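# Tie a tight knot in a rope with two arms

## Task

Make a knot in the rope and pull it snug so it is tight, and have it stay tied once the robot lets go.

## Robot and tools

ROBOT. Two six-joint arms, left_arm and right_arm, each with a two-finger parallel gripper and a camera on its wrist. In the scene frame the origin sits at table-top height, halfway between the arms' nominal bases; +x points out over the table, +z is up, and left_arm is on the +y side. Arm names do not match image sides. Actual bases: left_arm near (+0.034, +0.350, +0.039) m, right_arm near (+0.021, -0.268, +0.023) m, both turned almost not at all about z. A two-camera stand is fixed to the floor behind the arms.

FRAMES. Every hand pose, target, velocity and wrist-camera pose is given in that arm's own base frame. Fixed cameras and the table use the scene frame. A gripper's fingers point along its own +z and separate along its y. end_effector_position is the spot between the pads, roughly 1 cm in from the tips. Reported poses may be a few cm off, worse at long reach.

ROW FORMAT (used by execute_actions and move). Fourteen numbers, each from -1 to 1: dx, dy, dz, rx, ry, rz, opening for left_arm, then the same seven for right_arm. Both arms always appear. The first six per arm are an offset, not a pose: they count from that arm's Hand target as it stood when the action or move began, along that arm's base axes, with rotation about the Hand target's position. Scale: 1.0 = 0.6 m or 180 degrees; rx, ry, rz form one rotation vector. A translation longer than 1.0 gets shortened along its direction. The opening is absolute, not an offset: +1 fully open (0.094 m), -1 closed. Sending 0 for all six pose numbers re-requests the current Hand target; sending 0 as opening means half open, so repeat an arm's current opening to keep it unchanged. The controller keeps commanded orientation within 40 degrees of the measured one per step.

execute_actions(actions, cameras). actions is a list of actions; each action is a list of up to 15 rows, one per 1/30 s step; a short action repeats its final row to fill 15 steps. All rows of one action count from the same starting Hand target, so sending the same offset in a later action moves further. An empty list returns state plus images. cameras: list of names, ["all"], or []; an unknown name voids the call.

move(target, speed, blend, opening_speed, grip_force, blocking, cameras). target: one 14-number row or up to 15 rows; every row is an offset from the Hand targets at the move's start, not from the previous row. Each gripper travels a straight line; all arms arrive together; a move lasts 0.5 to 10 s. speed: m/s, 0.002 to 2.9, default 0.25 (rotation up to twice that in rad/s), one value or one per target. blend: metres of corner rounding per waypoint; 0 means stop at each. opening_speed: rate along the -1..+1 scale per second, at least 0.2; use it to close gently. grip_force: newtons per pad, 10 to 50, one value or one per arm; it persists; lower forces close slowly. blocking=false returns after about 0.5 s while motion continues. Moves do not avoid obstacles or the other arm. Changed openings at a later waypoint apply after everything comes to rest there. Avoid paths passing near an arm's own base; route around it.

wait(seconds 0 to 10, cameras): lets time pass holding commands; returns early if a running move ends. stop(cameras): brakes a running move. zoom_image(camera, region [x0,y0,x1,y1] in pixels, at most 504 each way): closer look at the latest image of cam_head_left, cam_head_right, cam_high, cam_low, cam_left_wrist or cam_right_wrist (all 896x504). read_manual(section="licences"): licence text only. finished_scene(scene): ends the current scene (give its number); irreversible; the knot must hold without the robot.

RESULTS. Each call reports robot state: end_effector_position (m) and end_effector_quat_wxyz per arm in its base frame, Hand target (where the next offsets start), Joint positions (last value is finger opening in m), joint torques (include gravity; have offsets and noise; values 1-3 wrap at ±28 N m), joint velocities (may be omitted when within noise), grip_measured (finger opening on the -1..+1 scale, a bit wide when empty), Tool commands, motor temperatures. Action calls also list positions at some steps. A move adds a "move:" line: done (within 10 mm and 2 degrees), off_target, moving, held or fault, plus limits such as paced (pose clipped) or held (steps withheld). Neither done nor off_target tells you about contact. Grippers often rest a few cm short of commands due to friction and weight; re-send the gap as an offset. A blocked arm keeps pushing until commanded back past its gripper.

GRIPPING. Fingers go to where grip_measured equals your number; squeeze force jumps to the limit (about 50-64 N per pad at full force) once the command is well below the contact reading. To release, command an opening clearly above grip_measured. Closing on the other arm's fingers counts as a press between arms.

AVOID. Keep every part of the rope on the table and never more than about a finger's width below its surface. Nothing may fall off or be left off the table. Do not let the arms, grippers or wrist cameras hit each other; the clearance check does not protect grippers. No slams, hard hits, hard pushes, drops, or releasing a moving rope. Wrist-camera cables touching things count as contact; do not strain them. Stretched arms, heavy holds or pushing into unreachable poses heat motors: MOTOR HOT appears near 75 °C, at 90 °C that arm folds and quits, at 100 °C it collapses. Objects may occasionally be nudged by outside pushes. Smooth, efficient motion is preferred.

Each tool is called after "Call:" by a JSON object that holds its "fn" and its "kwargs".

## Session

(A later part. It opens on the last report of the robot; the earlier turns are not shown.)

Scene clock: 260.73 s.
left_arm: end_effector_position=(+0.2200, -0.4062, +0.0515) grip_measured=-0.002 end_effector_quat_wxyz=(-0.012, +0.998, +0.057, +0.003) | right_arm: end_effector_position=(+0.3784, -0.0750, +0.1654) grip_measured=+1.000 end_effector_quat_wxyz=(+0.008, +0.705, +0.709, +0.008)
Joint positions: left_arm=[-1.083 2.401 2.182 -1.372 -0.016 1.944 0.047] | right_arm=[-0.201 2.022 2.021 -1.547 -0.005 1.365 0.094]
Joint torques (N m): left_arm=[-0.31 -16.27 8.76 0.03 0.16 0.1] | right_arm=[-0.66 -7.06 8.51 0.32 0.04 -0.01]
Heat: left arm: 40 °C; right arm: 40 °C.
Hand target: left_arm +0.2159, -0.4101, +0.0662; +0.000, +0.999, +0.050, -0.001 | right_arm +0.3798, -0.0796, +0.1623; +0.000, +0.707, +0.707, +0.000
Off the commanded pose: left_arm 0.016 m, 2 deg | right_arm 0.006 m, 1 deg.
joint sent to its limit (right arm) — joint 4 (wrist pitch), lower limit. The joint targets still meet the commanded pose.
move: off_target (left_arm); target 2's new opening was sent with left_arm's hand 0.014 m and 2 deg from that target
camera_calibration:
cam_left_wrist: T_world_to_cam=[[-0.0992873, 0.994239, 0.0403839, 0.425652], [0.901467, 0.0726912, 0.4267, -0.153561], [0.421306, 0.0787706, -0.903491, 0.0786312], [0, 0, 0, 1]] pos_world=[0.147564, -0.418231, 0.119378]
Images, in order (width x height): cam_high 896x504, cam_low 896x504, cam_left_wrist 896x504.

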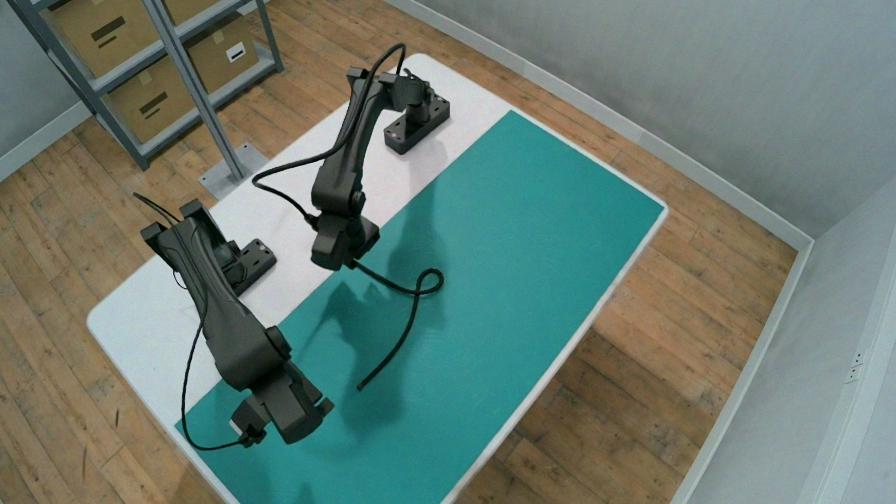

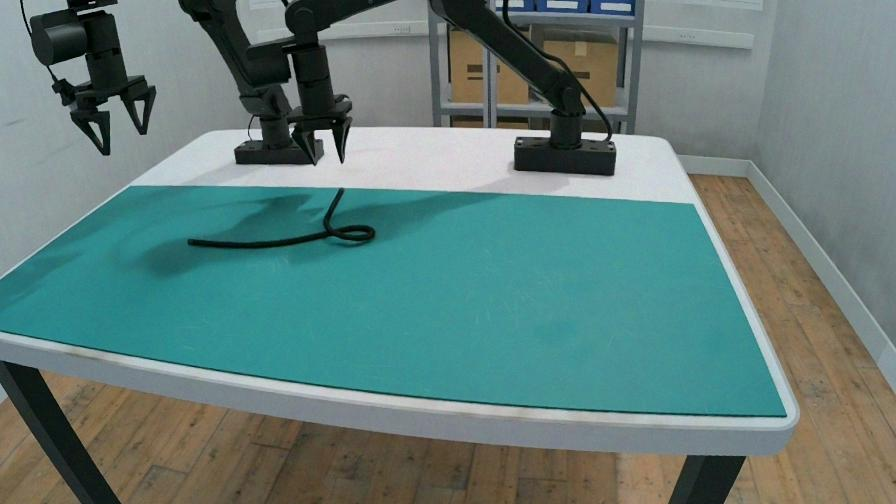

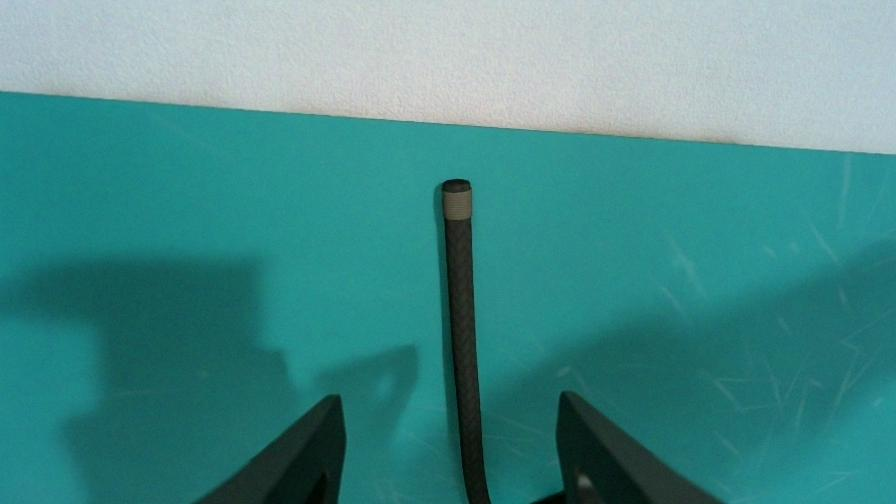

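Call:
{"fn": "move", "kwargs": {"target": [[0,0.01,0.03,0,0,0.5,0,0,0,0,0,0,0,1],[0.003,0.013,0.0,0,0,1.0,0,0,0,0,0,0,0,1],[0.003,0.013,-0.14,0,0,1.0,0,0,0,0,0,0,0,1]], "blend": [0.01,0,0], "speed": 0.25, "cameras": ["cam_high","cam_low","cam_left_wrist"]}}

Scene clock: 286.20 s.
left_arm: end_effector_position=(+0.2174, -0.4072, -0.0054) grip_measured=-0.002 end_effector_quat_wxyz=(+0.005, -0.044, +0.999, -0.010) | right_arm: end_effector_position=(+0.3784, -0.0750, +0.1654) grip_measured=+1.000 end_effector_quat_wxyz=(+0.008, +0.705, +0.709, +0.008)
Joint positions: left_arm=[-1.083 2.376 1.91 -1.083 -0.001 -1.17 0.047] | right_arm=[-0.201 2.022 2.021 -1.547 -0.005 1.365 0.094]
Joint torques (N m): left_arm=[0.53 -12.96 5.24 0.49 -0.02 -0.07] | right_arm=[-0.66 -7.08 8.53 0.32 0.04 -0.01]
Heat: left arm: 42 °C; right arm: 40 °C.
Hand target: left_arm +0.2177, -0.4022, -0.0179; +0.001, -0.050, +0.999, +0.000 | right_arm +0.3798, -0.0796, +0.1623; +0.000, +0.707, +0.707, +0.000
Off the commanded pose: left_arm 0.013 m, 1 deg | right_arm 0.006 m, 1 deg.
joint sent to its limit (right arm) — joint 4 (wrist pitch), lower limit. The joint targets still meet the commanded pose.
move: off_target (left_arm)
camera_calibration:
cam_left_wrist: T_world_to_cam=[[0.0722651, -0.996738, 0.0359423, -0.419338], [-0.910221, -0.0511738, 0.410948, 0.216402], [-0.407768, -0.0624127, -0.91095, 0.150986], [0, 0, 0, 1]] pos_world=[0.288844, -0.397473, 0.0636823]
Images, in order (width x height): cam_high 896x504, cam_low 896x504, cam_left_wrist 896x504.

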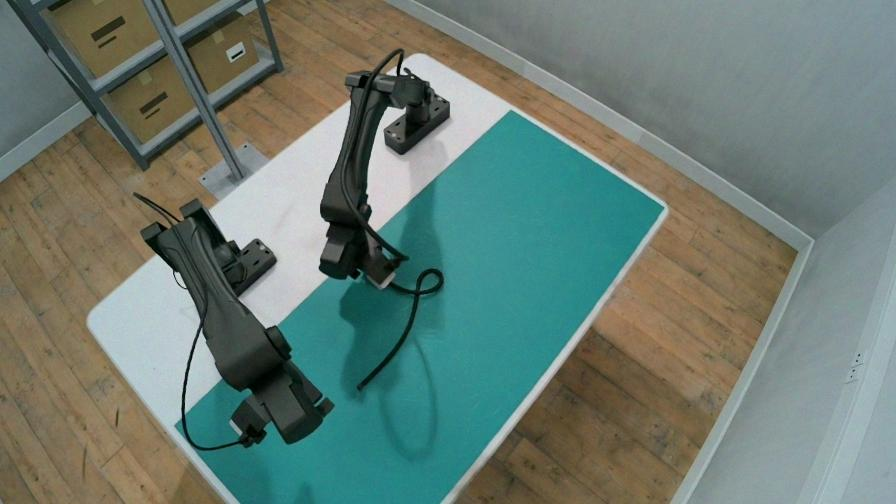

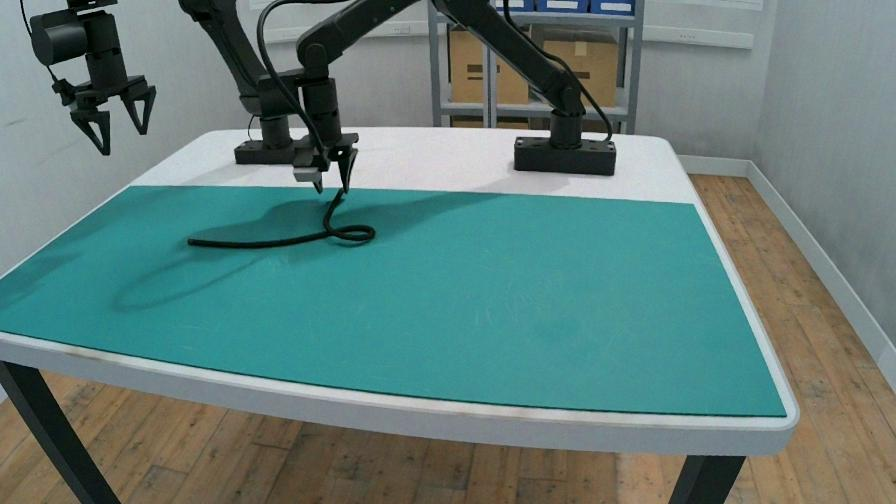

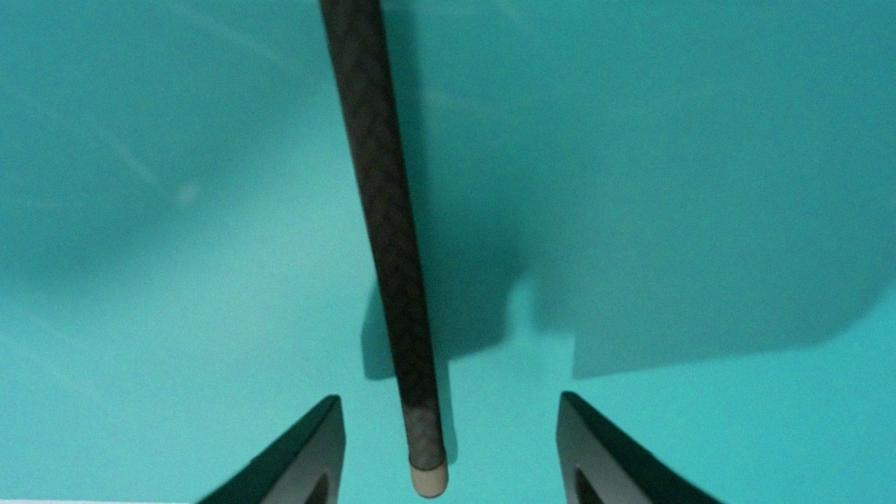

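Call:
{"fn": "move", "kwargs": {"target": [[0,0.005,-0.03,0,0,0,0,0,0,0,0,0,0,1],[0,0.005,-0.026,0,0,0,-1,0,0,0,0,0,0,1]], "speed": 0.1, "cameras": ["cam_low","cam_left_wrist"]}}

Scene clock: 297.27 s.
left_arm: end_effector_position=(+0.2173, -0.4059, -0.0175) grip_measured=-0.895 end_effector_quat_wxyz=(+0.005, -0.045, +0.999, -0.014) | right_arm: end_effector_position=(+0.3784, -0.0750, +0.1654) grip_measured=+1.000 end_effector_quat_wxyz=(+0.008, +0.705, +0.709, +0.008)
Joint positions: left_arm=[-1.081 2.376 1.861 -1.026 0.002 -1.17 0.005] | right_arm=[-0.201 2.022 2.021 -1.547 -0.005 1.365 0.094]
Joint torques (N m): left_arm=[0.59 -12.26 5.14 0.52 -0.05 -0.04] | right_arm=[-0.66 -7.06 8.51 0.32 0.04 -0.02]
Heat: left arm: 44 °C; right arm: 40 °C.
Hand target: left_arm +0.2177, -0.3993, -0.0334; +0.001, -0.050, +0.999, +0.000 | right_arm +0.3798, -0.0796, +0.1623; +0.000, +0.707, +0.707, +0.000
Off the commanded pose: left_arm 0.017 m, 2 deg | right_arm 0.006 m, 1 deg.
joint sent to its limit (right arm) — joint 4 (wrist pitch), lower limit. The joint targets still meet the commanded pose.
move: off_target (left_arm); target 2's new opening was sent with left_arm's hand 0.017 m and 1 deg from that target
camera_calibration:
cam_left_wrist: T_world_to_cam=[[0.0743883, -0.996249, 0.0442051, -0.417733], [-0.910468, -0.0497653, 0.410575, 0.222035], [-0.406836, -0.0707893, -0.910754, 0.136442], [0, 0, 0, 1]] pos_world=[0.288739, -0.395458, 0.0515694]
Images, in order (width x height): cam_low 896x504, cam_left_wrist 896x504.

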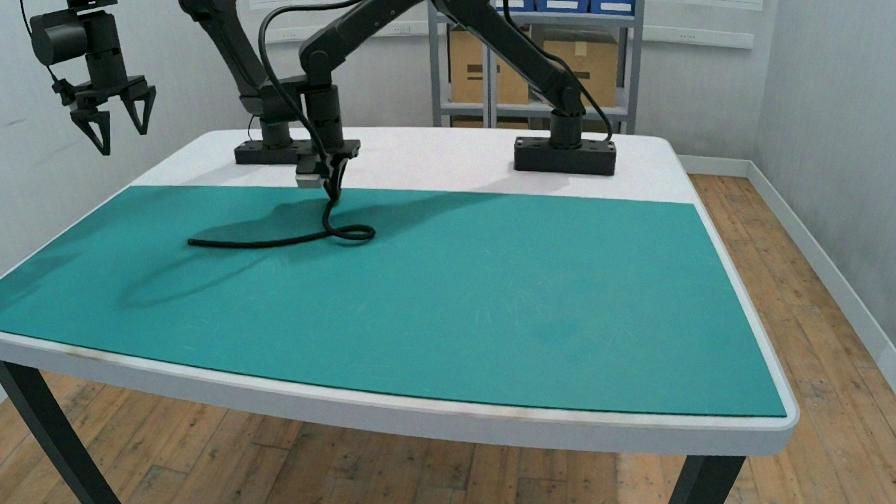

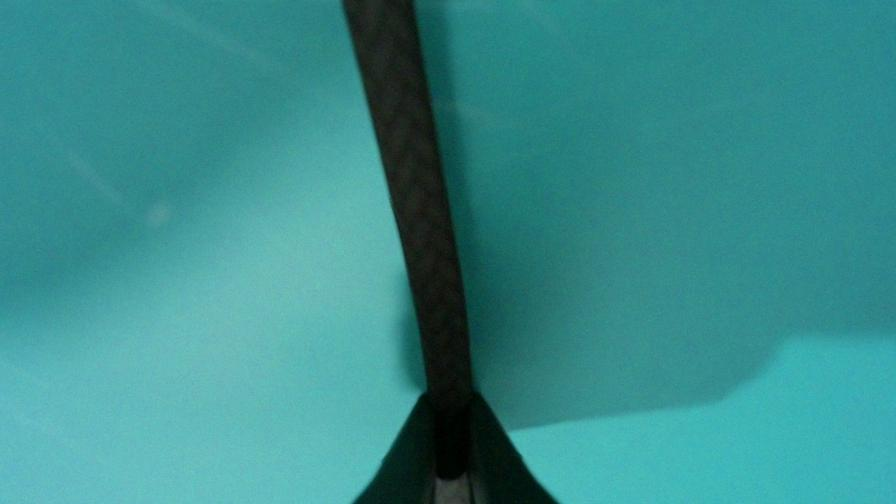

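Call:
{"fn": "move", "kwargs": {"target": [[0.0,0.02,0.06,0,0,-0.1,-1,0,0,0,0,0,0,1],[0.03,0.08,0.06,0,0,-0.35,-1,0,0,0,0,0,0,1],[0.095,0.145,0.04,0,0,-0.583,-1,0,0,0,0,0,0,1],[0.095,0.145,0.0,0,0,-0.583,-1,0,0,0,0,0,0,1]], "speed": 0.2, "blend": [0.02,0.02,0.01,0], "cameras": ["cam_high","cam_low","cam_left_wrist"]}}

Scene clock: 312.83 s.
left_arm: end_effector_position=(+0.2707, -0.3123, -0.0197) grip_measured=-0.895 end_effector_quat_wxyz=(-0.009, +0.760, +0.650, -0.001) | right_arm: end_effector_position=(+0.3784, -0.0750, +0.1654) grip_measured=+1.000 end_effector_quat_wxyz=(+0.008, +0.705, +0.709, +0.008)
Joint positions: left_arm=[-0.858 2.242 1.618 -0.965 0.002 0.87 0.005] | right_arm=[-0.201 2.022 2.021 -1.547 -0.005 1.365 0.094]
Joint torques (N m): left_arm=[0.65 -12 3.6 0.95 -0.03 0.12] | right_arm=[-0.65 -7.08 8.51 0.32 0.04 -0.02]
Heat: left arm: 45 °C; right arm: 41 °C.
Hand target: left_arm +0.2748, -0.3122, -0.0334; +0.000, +0.761, +0.648, -0.001 | right_arm +0.3798, -0.0796, +0.1623; +0.000, +0.707, +0.707, +0.000
Off the commanded pose: left_arm 0.014 m, 1 deg | right_arm 0.006 m, 1 deg.
joint sent to its limit (right arm) — joint 4 (wrist pitch), lower limit. The joint targets still meet the commanded pose.
move: off_target (left_arm)
camera_calibration:
cam_left_wrist: T_world_to_cam=[[-0.984838, 0.170516, 0.0319089, 0.322513], [0.167587, 0.887651, 0.428941, 0.277426], [0.0448174, 0.427785, -0.902769, 0.196375], [0, 0, 0, 1]] pos_world=[0.26233, -0.385257, 0.047991]
Images, in order (width x height): cam_high 896x504, cam_low 896x504, cam_left_wrist 896x504.

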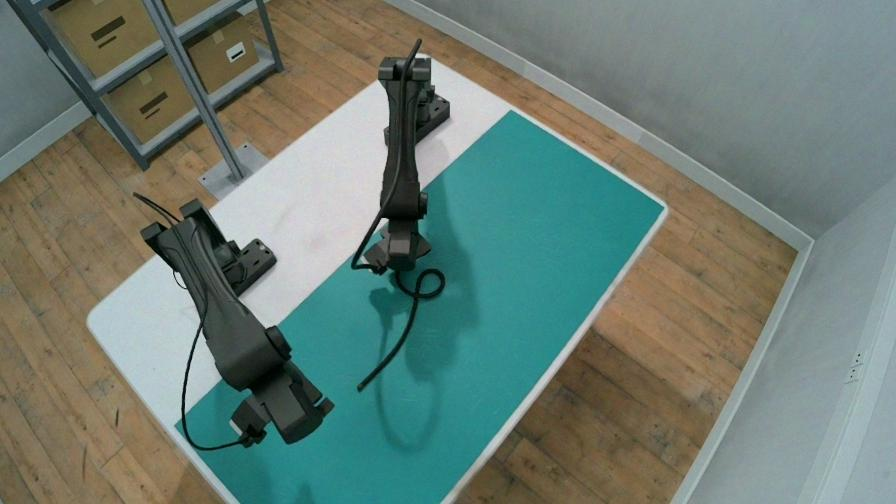

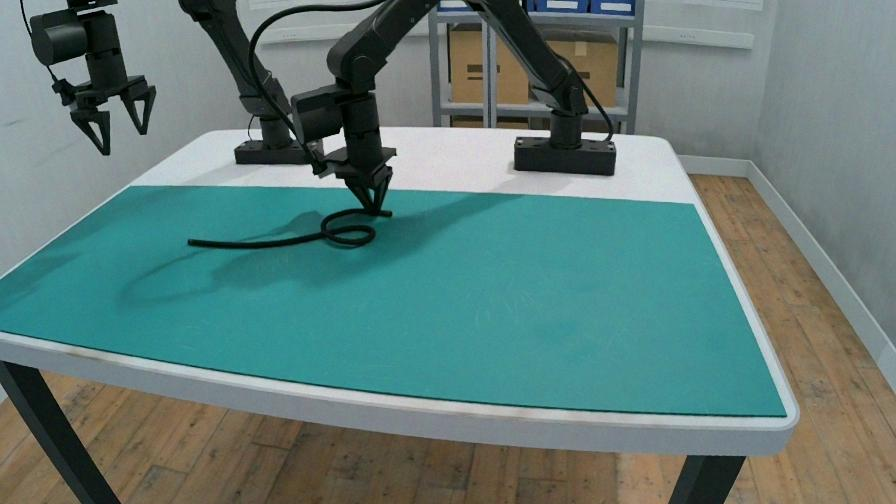

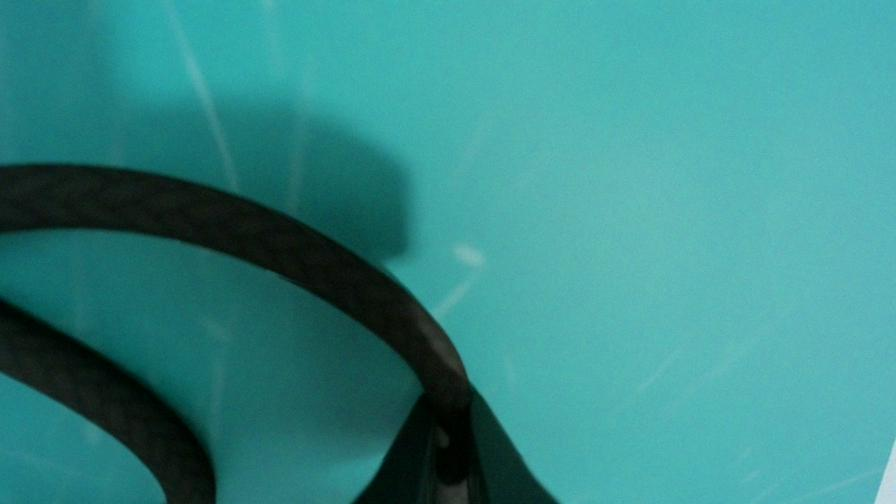

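Call:
{"fn": "move", "kwargs": {"target": [[0.01,-0.055,0.025,0,0,0,-1,0,0,0,0,0,0,1],[0.015,-0.06,0.0,0,0,0,-1,0,0,0,0,0,0,1],[0.015,-0.06,0.0,0,0,0,-0.3,0,0,0,0,0,0,1],[0.015,-0.06,0.2,0,0,0,-0.3,0,0,0,0,0,0,1]], "speed": 0.15, "blend": [0.01,0,0,0], "cameras": ["cam_high","cam_low","cam_left_wrist"]}}

Scene clock: 323.67 s.
left_arm: end_effector_position=(+0.2815, -0.3457, +0.0707) grip_measured=-0.302 end_effector_quat_wxyz=(-0.015, +0.762, +0.648, +0.000) | right_arm: end_effector_position=(+0.3784, -0.0750, +0.1654) grip_measured=+1.000 end_effector_quat_wxyz=(+0.008, +0.705, +0.709, +0.008)
Joint positions: left_arm=[-0.89 2.329 2.132 -1.403 0 0.843 0.033] | right_arm=[-0.201 2.022 2.021 -1.547 -0.005 1.365 0.094]
Joint torques (N m): left_arm=[0.16 -15.95 8.91 0.09 0 0] | right_arm=[-0.68 -7.06 8.53 0.32 0.05 -0.01]
Heat: left arm: 44 °C; right arm: 41 °C.
Hand target: left_arm +0.2837, -0.3482, +0.0865; +0.000, +0.761, +0.648, -0.001 | right_arm +0.3798, -0.0796, +0.1623; +0.000, +0.707, +0.707, +0.000
Off the commanded pose: left_arm 0.016 m, 2 deg | right_arm 0.006 m, 1 deg.
joint sent to its limit (right arm) — joint 4 (wrist pitch), lower limit. The joint targets still meet the commanded pose.
move: off_target (left_arm); blend cut to 0.0078 m at target 1; target 3's new opening was sent with left_arm's hand 0.017 m and 1 deg from that target
camera_calibration:
cam_left_wrist: T_world_to_cam=[[-0.983809, 0.17502, 0.0385745, 0.336805], [0.174107, 0.882288, 0.437327, 0.262251], [0.0425071, 0.436962, -0.898475, 0.295348], [0, 0, 0, 1]] pos_world=[0.273138, -0.419384, 0.137682]
Images, in order (width x height): cam_high 896x504, cam_low 896x504, cam_left_wrist 896x504.

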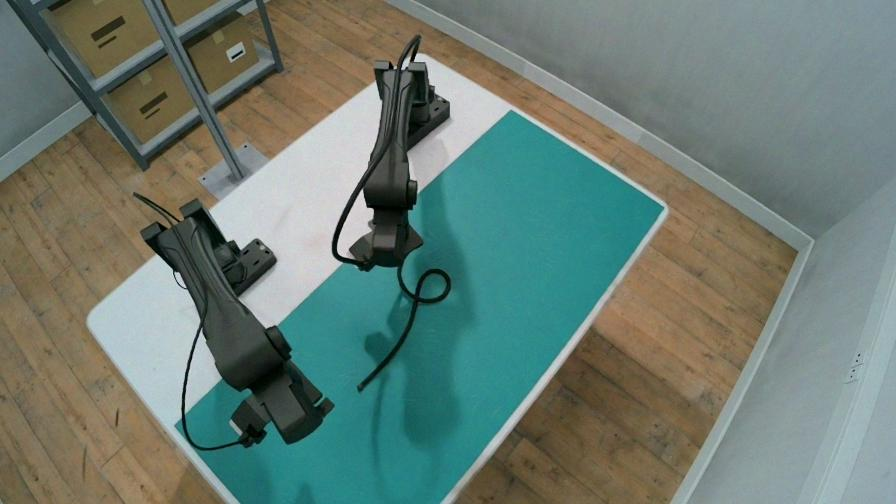

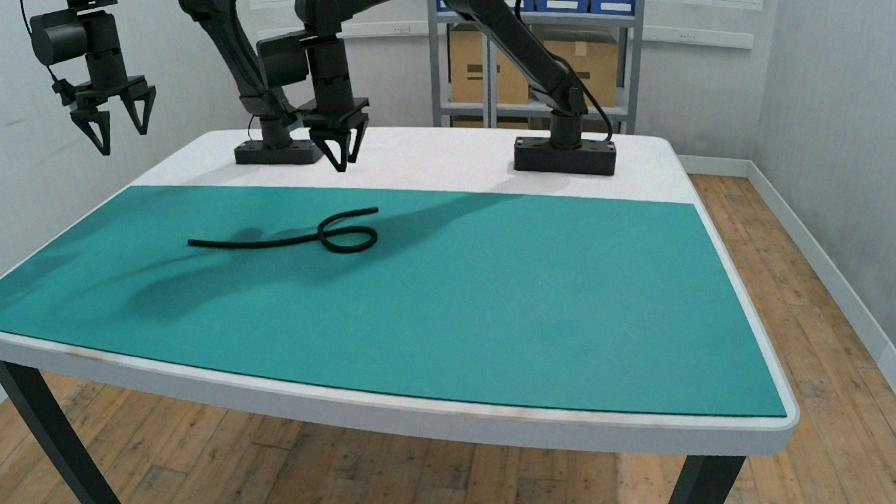

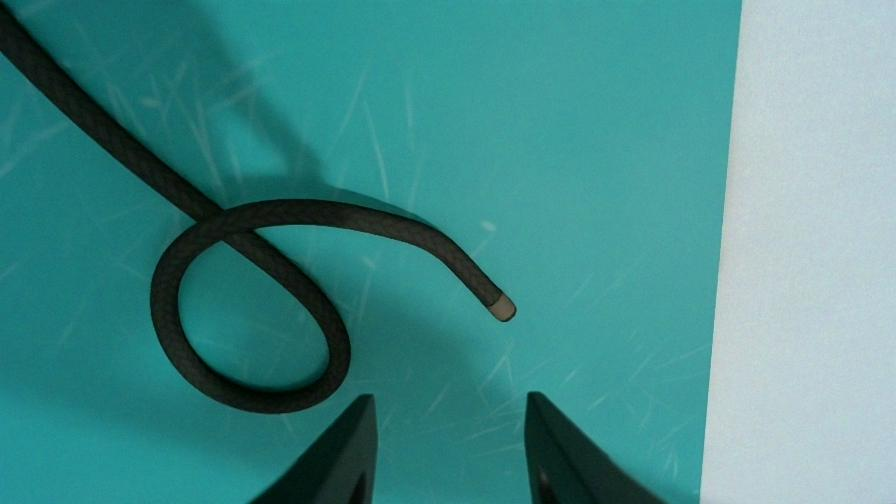

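Call:
{"fn": "move", "kwargs": {"target": [[-0.011,0.035,0,0,0,0.256,0,0,0,0,0,0,0,1],[-0.011,0.035,-0.204,0,0,0.256,0,0,0,0,0,0,0,1]], "speed": 0.15, "cameras": ["cam_low","cam_left_wrist"]}}

Scene clock: 354.13 s.
left_arm: end_effector_position=(+0.2729, -0.3254, -0.0189) grip_measured=-0.002 end_effector_quat_wxyz=(-0.004, +0.450, +0.893, +0.002) | right_arm: end_effector_position=(+0.3784, -0.0750, +0.1654) grip_measured=+1.000 end_effector_quat_wxyz=(+0.008, +0.705, +0.709, +0.008)
Joint positions: left_arm=[-0.875 2.274 1.675 -0.981 0 0.058 0.047] | right_arm=[-0.201 2.022 2.021 -1.547 -0.005 1.365 0.094]
Joint torques (N m): left_arm=[0.53 -10.95 4.89 0.88 -0.01 -0.01] | right_arm=[-0.68 -7.05 8.53 0.32 0.05 -0.01]
Heat: left arm: 43 °C; right arm: 41 °C.
Hand target: left_arm +0.2771, -0.3271, -0.0358; +0.000, +0.447, +0.895, -0.001 | right_arm +0.3798, -0.0796, +0.1623; +0.000, +0.707, +0.707, +0.000
Off the commanded pose: left_arm 0.018 m, 1 deg | right_arm 0.006 m, 1 deg.
joint sent to its limit (right arm) — joint 4 (wrist pitch), lower limit. The joint targets still meet the commanded pose.
move: off_target (left_arm)
camera_calibration:
cam_left_wrist: T_world_to_cam=[[-0.812423, -0.582839, 0.016371, 0.0343717], [-0.521332, 0.738689, 0.42726, 0.427941], [-0.261117, 0.338581, -0.90398, 0.257106], [0, 0, 0, 1]] pos_world=[0.318158, -0.383134, 0.0490143]
Images, in order (width x height): cam_low 896x504, cam_left_wrist 896x504.

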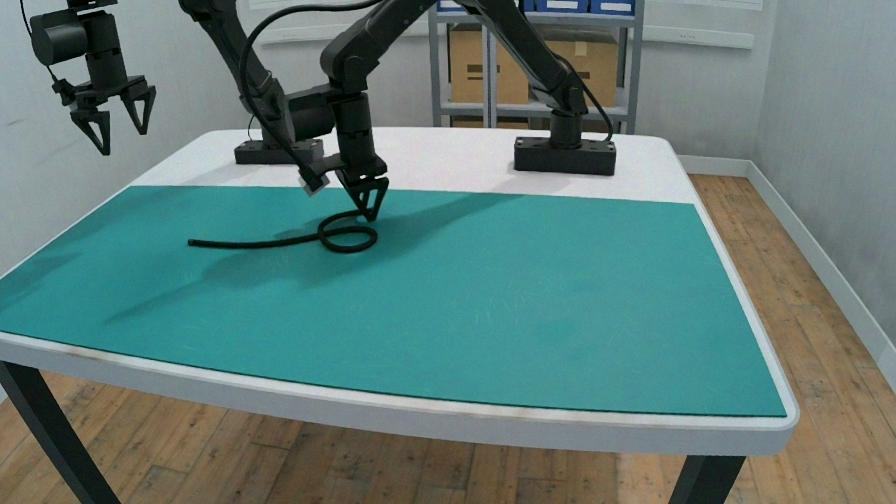

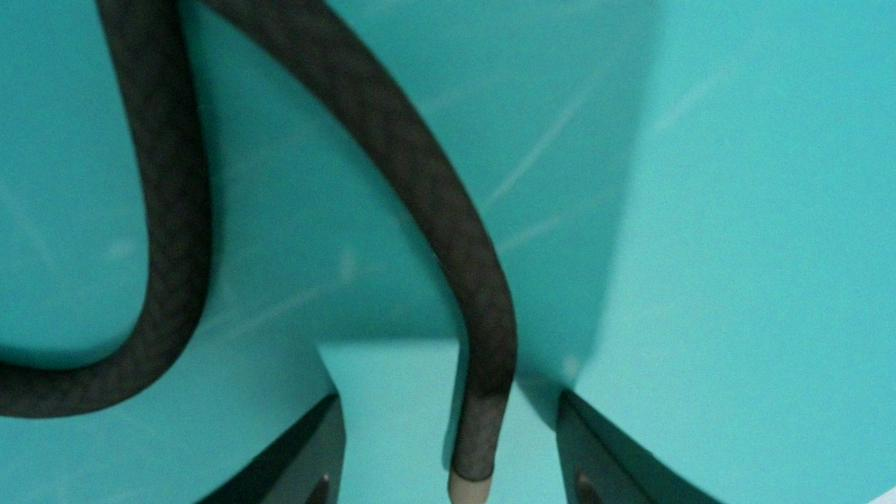

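Call:
{"fn": "move", "kwargs": {"target": [[0.0,0.0,0.002,0,0,0,-1,0,0,0,0,0,0,1],[0.01,-0.012,0.03,0,0,-0.15,-1,0,0,0,0,0,0,1],[0.025,-0.025,0.02,0,0,-0.45,-1,0,0,0,0,0,0,1],[0.025,-0.025,0.0,0,0,-0.45,-1,0,0,0,0,0,0,1],[0.025,-0.025,0.0,0,0,-0.45,-0.4,0,0,0,0,0,0,1],[0.025,-0.025,0.2,0,0,-0.45,-0.4,0,0,0,0,0,0,1]], "speed": 0.15, "blend": [0,0.01,0.005,0,0,0], "cameras": ["cam_low","cam_left_wrist"]}}

Scene clock: 368.53 s.
left_arm: end_effector_position=(+0.2904, -0.3408, +0.0686) grip_measured=-0.402 end_effector_quat_wxyz=(-0.013, +0.920, +0.392, +0.000) | right_arm: end_effector_position=(+0.3784, -0.0750, +0.1654) grip_measured=+1.000 end_effector_quat_wxyz=(+0.008, +0.705, +0.709, +0.008)
Joint positions: left_arm=[-0.87 2.333 2.13 -1.394 -0.008 1.466 0.028] | right_arm=[-0.201 2.022 2.021 -1.547 -0.005 1.365 0.094]
Joint torques (N m): left_arm=[0.44 -15.94 8.8 0.06 0.08 0.09] | right_arm=[-0.68 -7.06 8.51 0.32 0.04 -0.01]
Heat: left arm: 43 °C; right arm: 41 °C.
Hand target: left_arm +0.2921, -0.3423, +0.0842; +0.000, +0.921, +0.390, -0.001 | right_arm +0.3798, -0.0796, +0.1623; +0.000, +0.707, +0.707, +0.000
Off the commanded pose: left_arm 0.016 m, 2 deg | right_arm 0.006 m, 1 deg.
joint sent to its limit (right arm) — joint 4 (wrist pitch), lower limit. The joint targets still meet the commanded pose.
move: off_target (left_arm); target 5's new opening was sent with left_arm's hand 0.018 m and 1 deg from that target
camera_calibration:
cam_left_wrist: T_world_to_cam=[[-0.71011, 0.702919, 0.0406038, 0.445016], [0.647741, 0.629586, 0.429015, 0.034182], [0.275999, 0.330948, -0.902384, 0.187294], [0, 0, 0, 1]] pos_world=[0.242176, -0.396316, 0.136278]
Images, in order (width x height): cam_low 896x504, cam_left_wrist 896x504.

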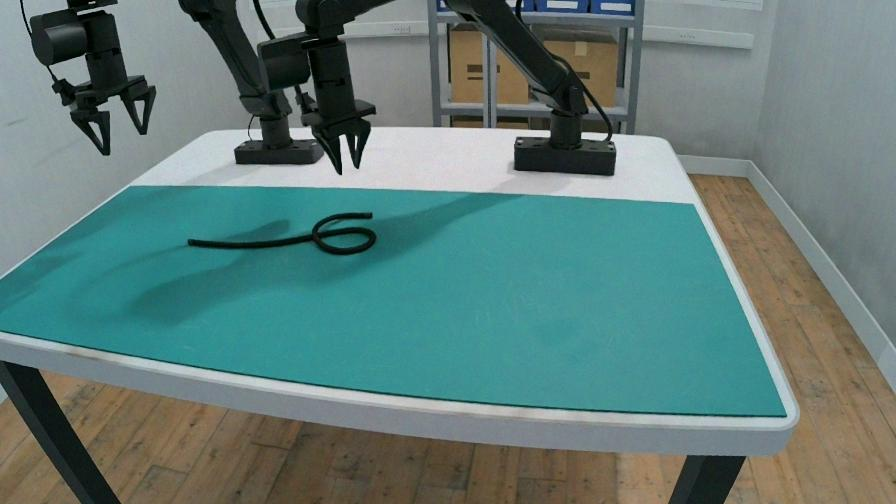

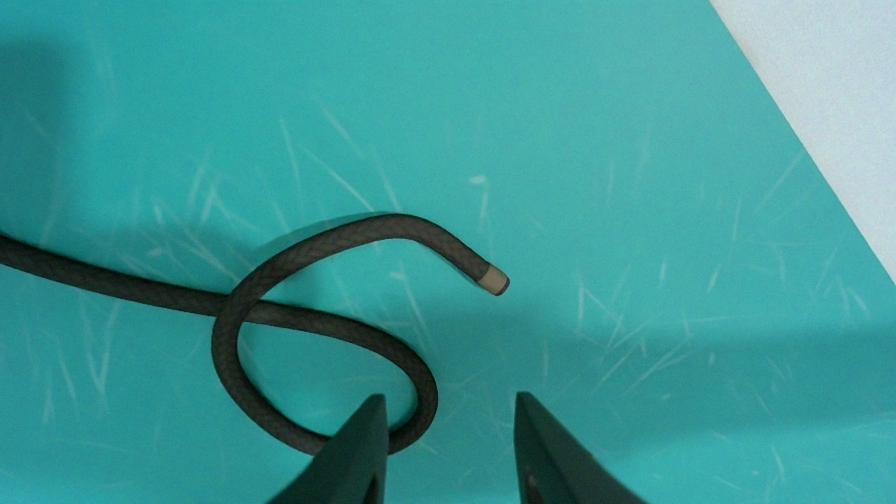

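Call:
{"fn": "move", "kwargs": {"target": [[0.0915,0.05,0,0,0,0.333,-0.1,0,0,0,0,0,0,1],[0.0915,0.05,-0.195,0,0,0.333,-0.1,0,0,0,0,0,0,1]], "speed": 0.15, "cameras": ["cam_low","cam_left_wrist"]}}

Scene clock: 402.03 s.
left_arm: end_effector_position=(+0.3436, -0.3101, -0.0175) grip_measured=-0.102 end_effector_quat_wxyz=(-0.003, +0.606, +0.796, +0.004) | right_arm: end_effector_position=(+0.3784, -0.0750, +0.1654) grip_measured=+1.000 end_effector_quat_wxyz=(+0.008, +0.705, +0.709, +0.008)
Joint positions: left_arm=[-0.74 2.427 1.952 -1.103 -0.008 0.562 0.042] | right_arm=[-0.201 2.022 2.021 -1.547 -0.005 1.365 0.094]
Joint torques (N m): left_arm=[0.51 -12.64 5.34 0.78 0.07 -0.01] | right_arm=[-0.66 -7.08 8.51 0.32 0.04 -0.01]
Motor temperatures (°C): left_arm=[29 46 34 33 31 31 30] | right_arm=[30 37 42 32 30 31 30]
Heat: left arm: 46 °C; right arm: 42 °C.
Hand target: left_arm +0.3470, -0.3121, -0.0328; +0.000, +0.603, +0.798, +0.000 | right_arm +0.3798, -0.0796, +0.1623; +0.000, +0.707, +0.707, +0.000
Off the commanded pose: left_arm 0.016 m, 1 deg | right_arm 0.006 m, 1 deg.
joint sent to its limit (right arm) — joint 4 (wrist pitch), lower limit. The joint targets still meet the commanded pose.
move: off_target (left_arm)
camera_calibration:
cam_left_wrist: T_world_to_cam=[[-0.967605, -0.252146, 0.0127617, 0.256539], [-0.222432, 0.875311, 0.429366, 0.392593], [-0.119433, 0.412618, -0.90304, 0.245903], [0, 0, 0, 1]] pos_world=[0.364922, -0.38042, 0.05022]
Images, in order (width x height): cam_low 896x504, cam_left_wrist 896x504.

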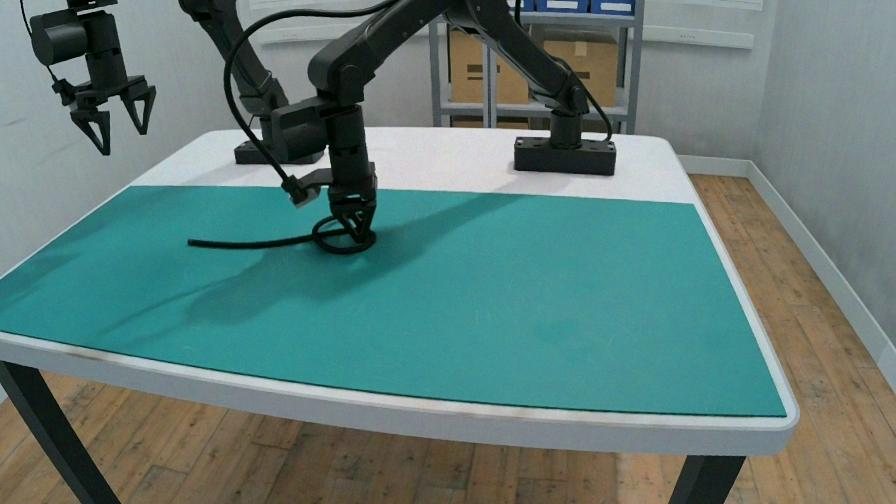

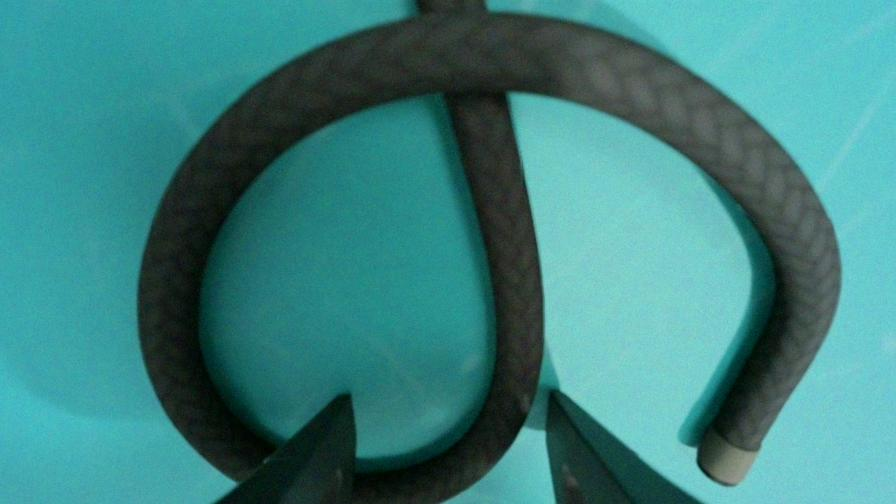

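Call:
{"fn": "move", "kwargs": {"target": [[-0.02,-0.045,0.03,0,0,0,-0.1,0,0,0,0,0,0,1],[-0.02,-0.045,0.0,0,0,0,-0.1,0,0,0,0,0,0,1],[-0.02,-0.045,0.002,0,0,0,-1,0,0,0,0,0,0,1]], "speed": 0.15, "cameras": ["cam_low","cam_left_wrist"]}}

Scene clock: 410.00 s.
left_arm: end_effector_position=(+0.3370, -0.3400, -0.0171) grip_measured=-0.895 end_effector_quat_wxyz=(+0.012, +0.605, +0.796, +0.003) | right_arm: end_effector_position=(+0.3784, -0.0750, +0.1654) grip_measured=+1.000 end_effector_quat_wxyz=(+0.008, +0.705, +0.709, +0.008)
Joint positions: left_arm=[-0.795 2.467 2.027 -1.108 -0.009 0.504 0.005] | right_arm=[-0.201 2.022 2.021 -1.547 -0.005 1.365 0.094]
Joint torques (N m): left_arm=[0.24 -12.64 6.32 0.47 0.09 -0.02] | right_arm=[-0.68 -7.06 8.53 0.32 0.04 -0.01]
Heat: left arm: 46 °C; right arm: 42 °C.
Hand target: left_arm +0.3350, -0.3392, -0.0316; +0.000, +0.603, +0.798, +0.000 | right_arm +0.3798, -0.0796, +0.1623; +0.000, +0.707, +0.707, +0.000
Off the commanded pose: left_arm 0.015 m, 1 deg | right_arm 0.006 m, 1 deg.
joint sent to its limit (right arm) — joint 4 (wrist pitch), lower limit. The joint targets still meet the commanded pose.
move: off_target (left_arm); target 3's new opening was sent with left_arm's hand 0.014 m and 1 deg from that target
camera_calibration:
cam_left_wrist: T_world_to_cam=[[-0.967226, -0.253901, -0.00282213, 0.241614], [-0.233069, 0.883347, 0.406664, 0.423057], [-0.10076, 0.393994, -0.913573, 0.244973], [0, 0, 0, 1]] pos_world=[0.35698, -0.408878, 0.0524399]
Images, in order (width x height): cam_low 896x504, cam_left_wrist 896x504.

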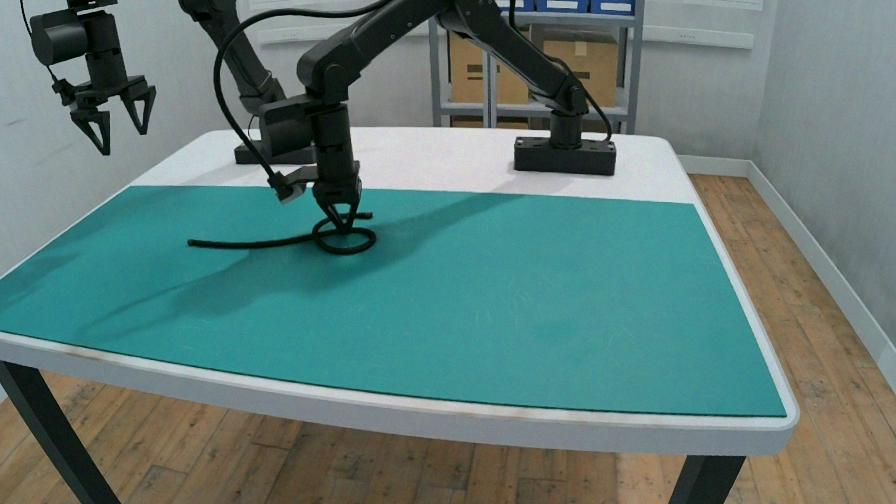

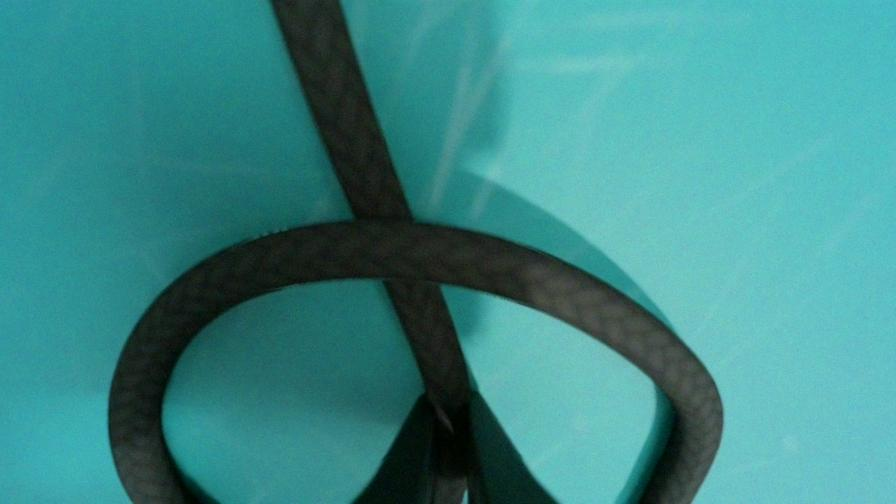

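Call:
{"fn": "move", "kwargs": {"target": [[0,0.02,0.08,0,0,0,-1,0,0,0,0,0,0,1],[-0.05,0.09,0.12,0,0,0.15,-1,0,0,0,0,0,0,1],[-0.17,0.04,0.12,0,0,0.36,-1,0,0,0,0,0,0,1]], "speed": 0.12, "blend": [0.02,0.02,0], "cameras": ["cam_high","cam_low","cam_left_wrist"]}}

Scene clock: 429.50 s.
left_arm: end_effector_position=(+0.2343, -0.3140, +0.0332) grip_measured=-0.895 end_effector_quat_wxyz=(-0.009, +0.083, +0.996, +0.011) | right_arm: end_effector_position=(+0.3784, -0.0750, +0.1654) grip_measured=+1.000 end_effector_quat_wxyz=(+0.008, +0.705, +0.709, +0.008)
Joint positions: left_arm=[-0.933 2.105 1.616 -1.109 -0.002 -0.766 0.005] | right_arm=[-0.201 2.022 2.021 -1.547 -0.005 1.365 0.094]
Joint torques (N m): left_arm=[-0.24 -15.12 4.88 0.42 0 -0.04] | right_arm=[-0.65 -7.05 8.53 0.32 0.05 -0.01]
Heat: left arm: 46 °C; right arm: 42 °C.
Hand target: left_arm +0.2330, -0.3152, +0.0404; +0.001, +0.082, +0.997, +0.000 | right_arm +0.3798, -0.0796, +0.1623; +0.000, +0.707, +0.707, +0.000
Off the commanded pose: left_arm 0.007 m, 2 deg | right_arm 0.006 m, 1 deg.
joint sent to its limit (right arm) — joint 4 (wrist pitch), lower limit. The joint targets still meet the commanded pose.
move: done
camera_calibration:
cam_left_wrist: T_world_to_cam=[[-0.180705, -0.983528, -0.00418489, -0.264315], [-0.884798, 0.160704, 0.437386, 0.280409], [-0.429509, 0.0827408, -0.899264, 0.249203], [0, 0, 0, 1]] pos_world=[0.307378, -0.325643, 0.100346]
Images, in order (width x height): cam_high 896x504, cam_low 896x504, cam_left_wrist 896x504.

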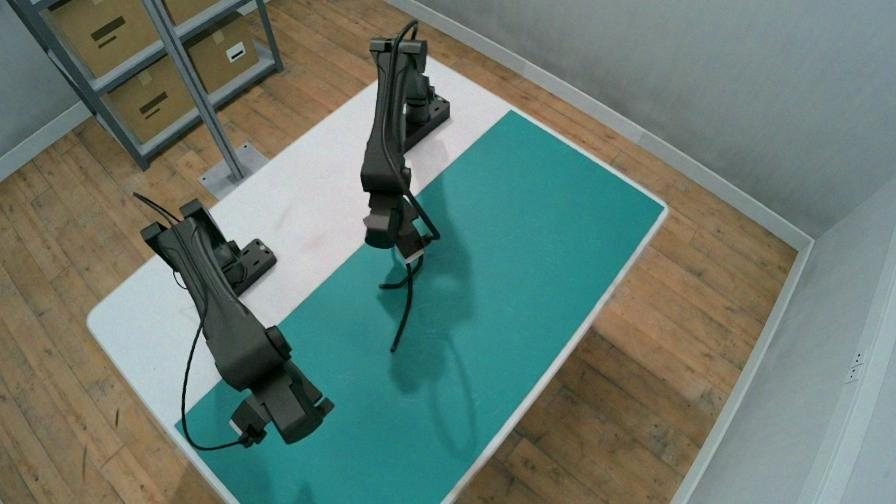

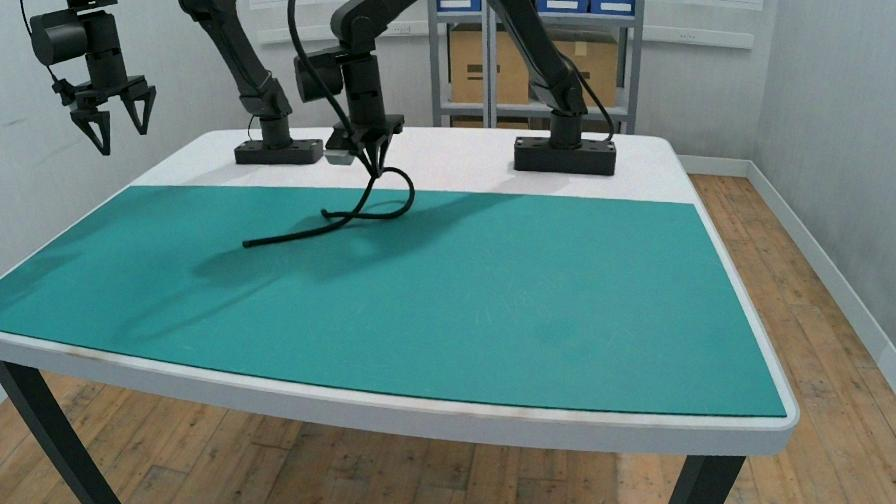

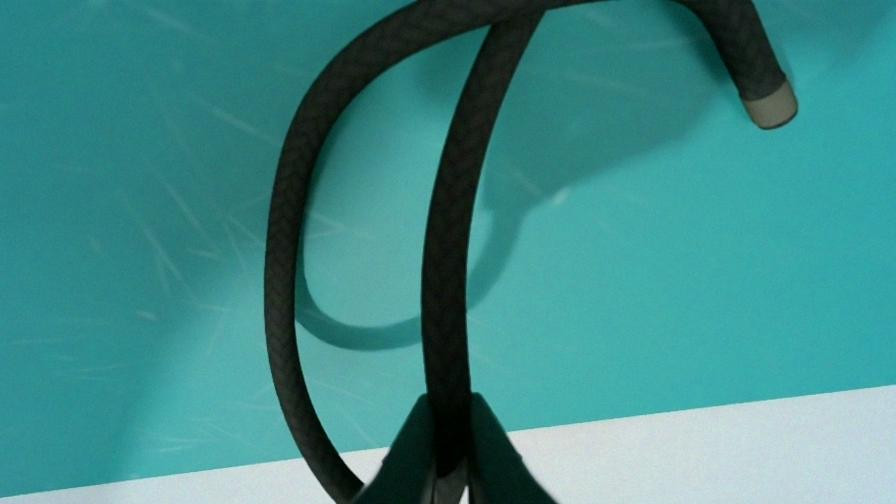

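Call:
{"fn": "move", "kwargs": {"target": [[0.03,0.04,-0.115,0,0,0,-1,0,0,0,0,0,0,1],[0.03,0.04,-0.115,0,0,0,-0.4,0,0,0,0,0,0,1],[0.03,0.04,0.1,0,0,0,-0.4,0,0,0,0,0,0,1],[-0.08,0.25,0.15,0,0,-0.3,-0.4,0,0,0,0,0,0,1]], "speed": 0.15, "cameras": ["cam_high","cam_low","cam_head_right"]}}

Call:
{"fn": "zoom_image", "kwargs": {"camera": "cam_high", "region": [340, 210, 490, 370]}}

Scene clock: 461.60 s.
left_arm: end_effector_position=(+0.1915, -0.1725, +0.1313) grip_measured=-0.402 end_effector_quat_wxyz=(+0.009, +0.525, +0.851, -0.001) | right_arm: end_effector_position=(+0.3784, -0.0750, +0.1654) grip_measured=+1.000 end_effector_quat_wxyz=(+0.008, +0.705, +0.709, +0.008)
Joint positions: left_arm=[-0.738 1.499 1.259 -1.312 -0.001 0.367 0.028] | right_arm=[-0.201 2.022 2.021 -1.547 -0.005 1.365 0.094]
Joint torques (N m): left_arm=[0.51 -8.13 5.05 0.2 0.01 0.09] | right_arm=[-0.66 -7.06 8.51 0.32 0.04 -0.01]
Heat: left arm: 47 °C; right arm: 42 °C.
Hand target: left_arm +0.1851, -0.1652, +0.1304; +0.001, +0.525, +0.851, -0.001 | right_arm +0.3798, -0.0796, +0.1623; +0.000, +0.707, +0.707, +0.000
Off the commanded pose: left_arm 0.010 m, 1 deg | right_arm 0.006 m, 1 deg.
joint sent to its limit (right arm) — joint 4 (wrist pitch), lower limit. The joint targets still meet the commanded pose.
move: done; target 2's new opening was sent with left_arm's hand 0.011 m and 1 deg from that target
Images, in order (width x height): cam_head_right 896x504, cam_high 896x504, cam_low 896x504.

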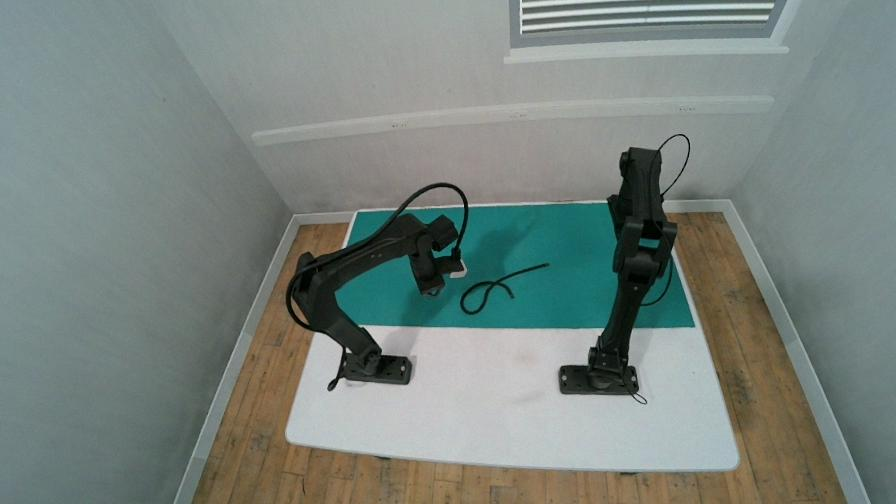

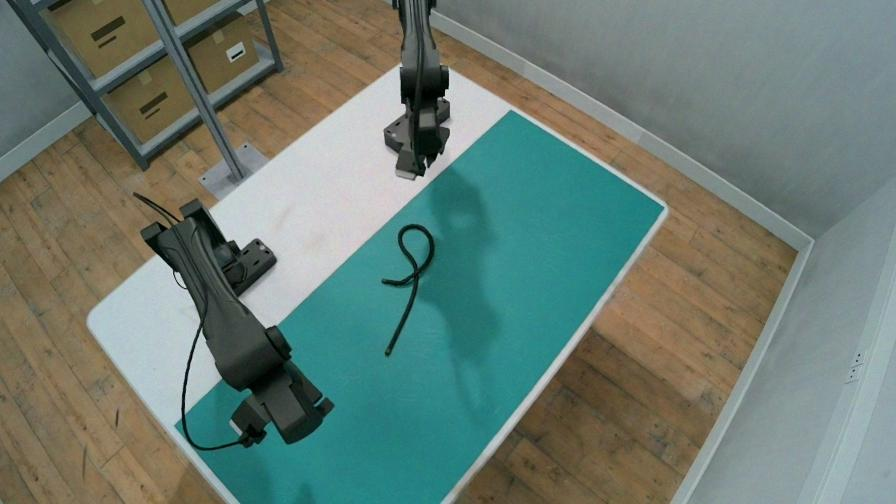

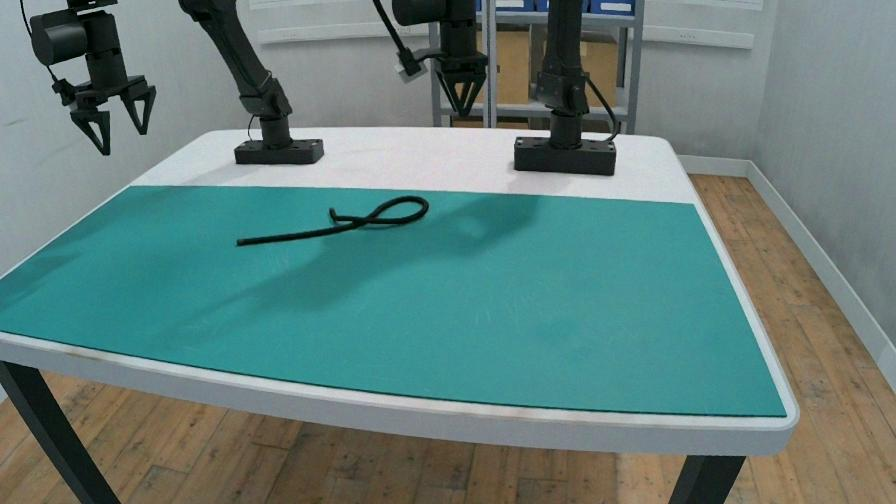

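Scaled by 3.150.

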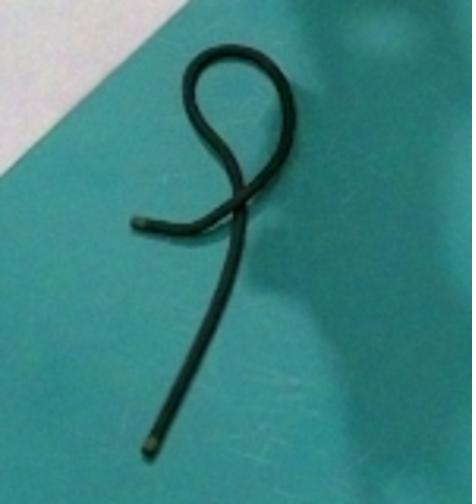

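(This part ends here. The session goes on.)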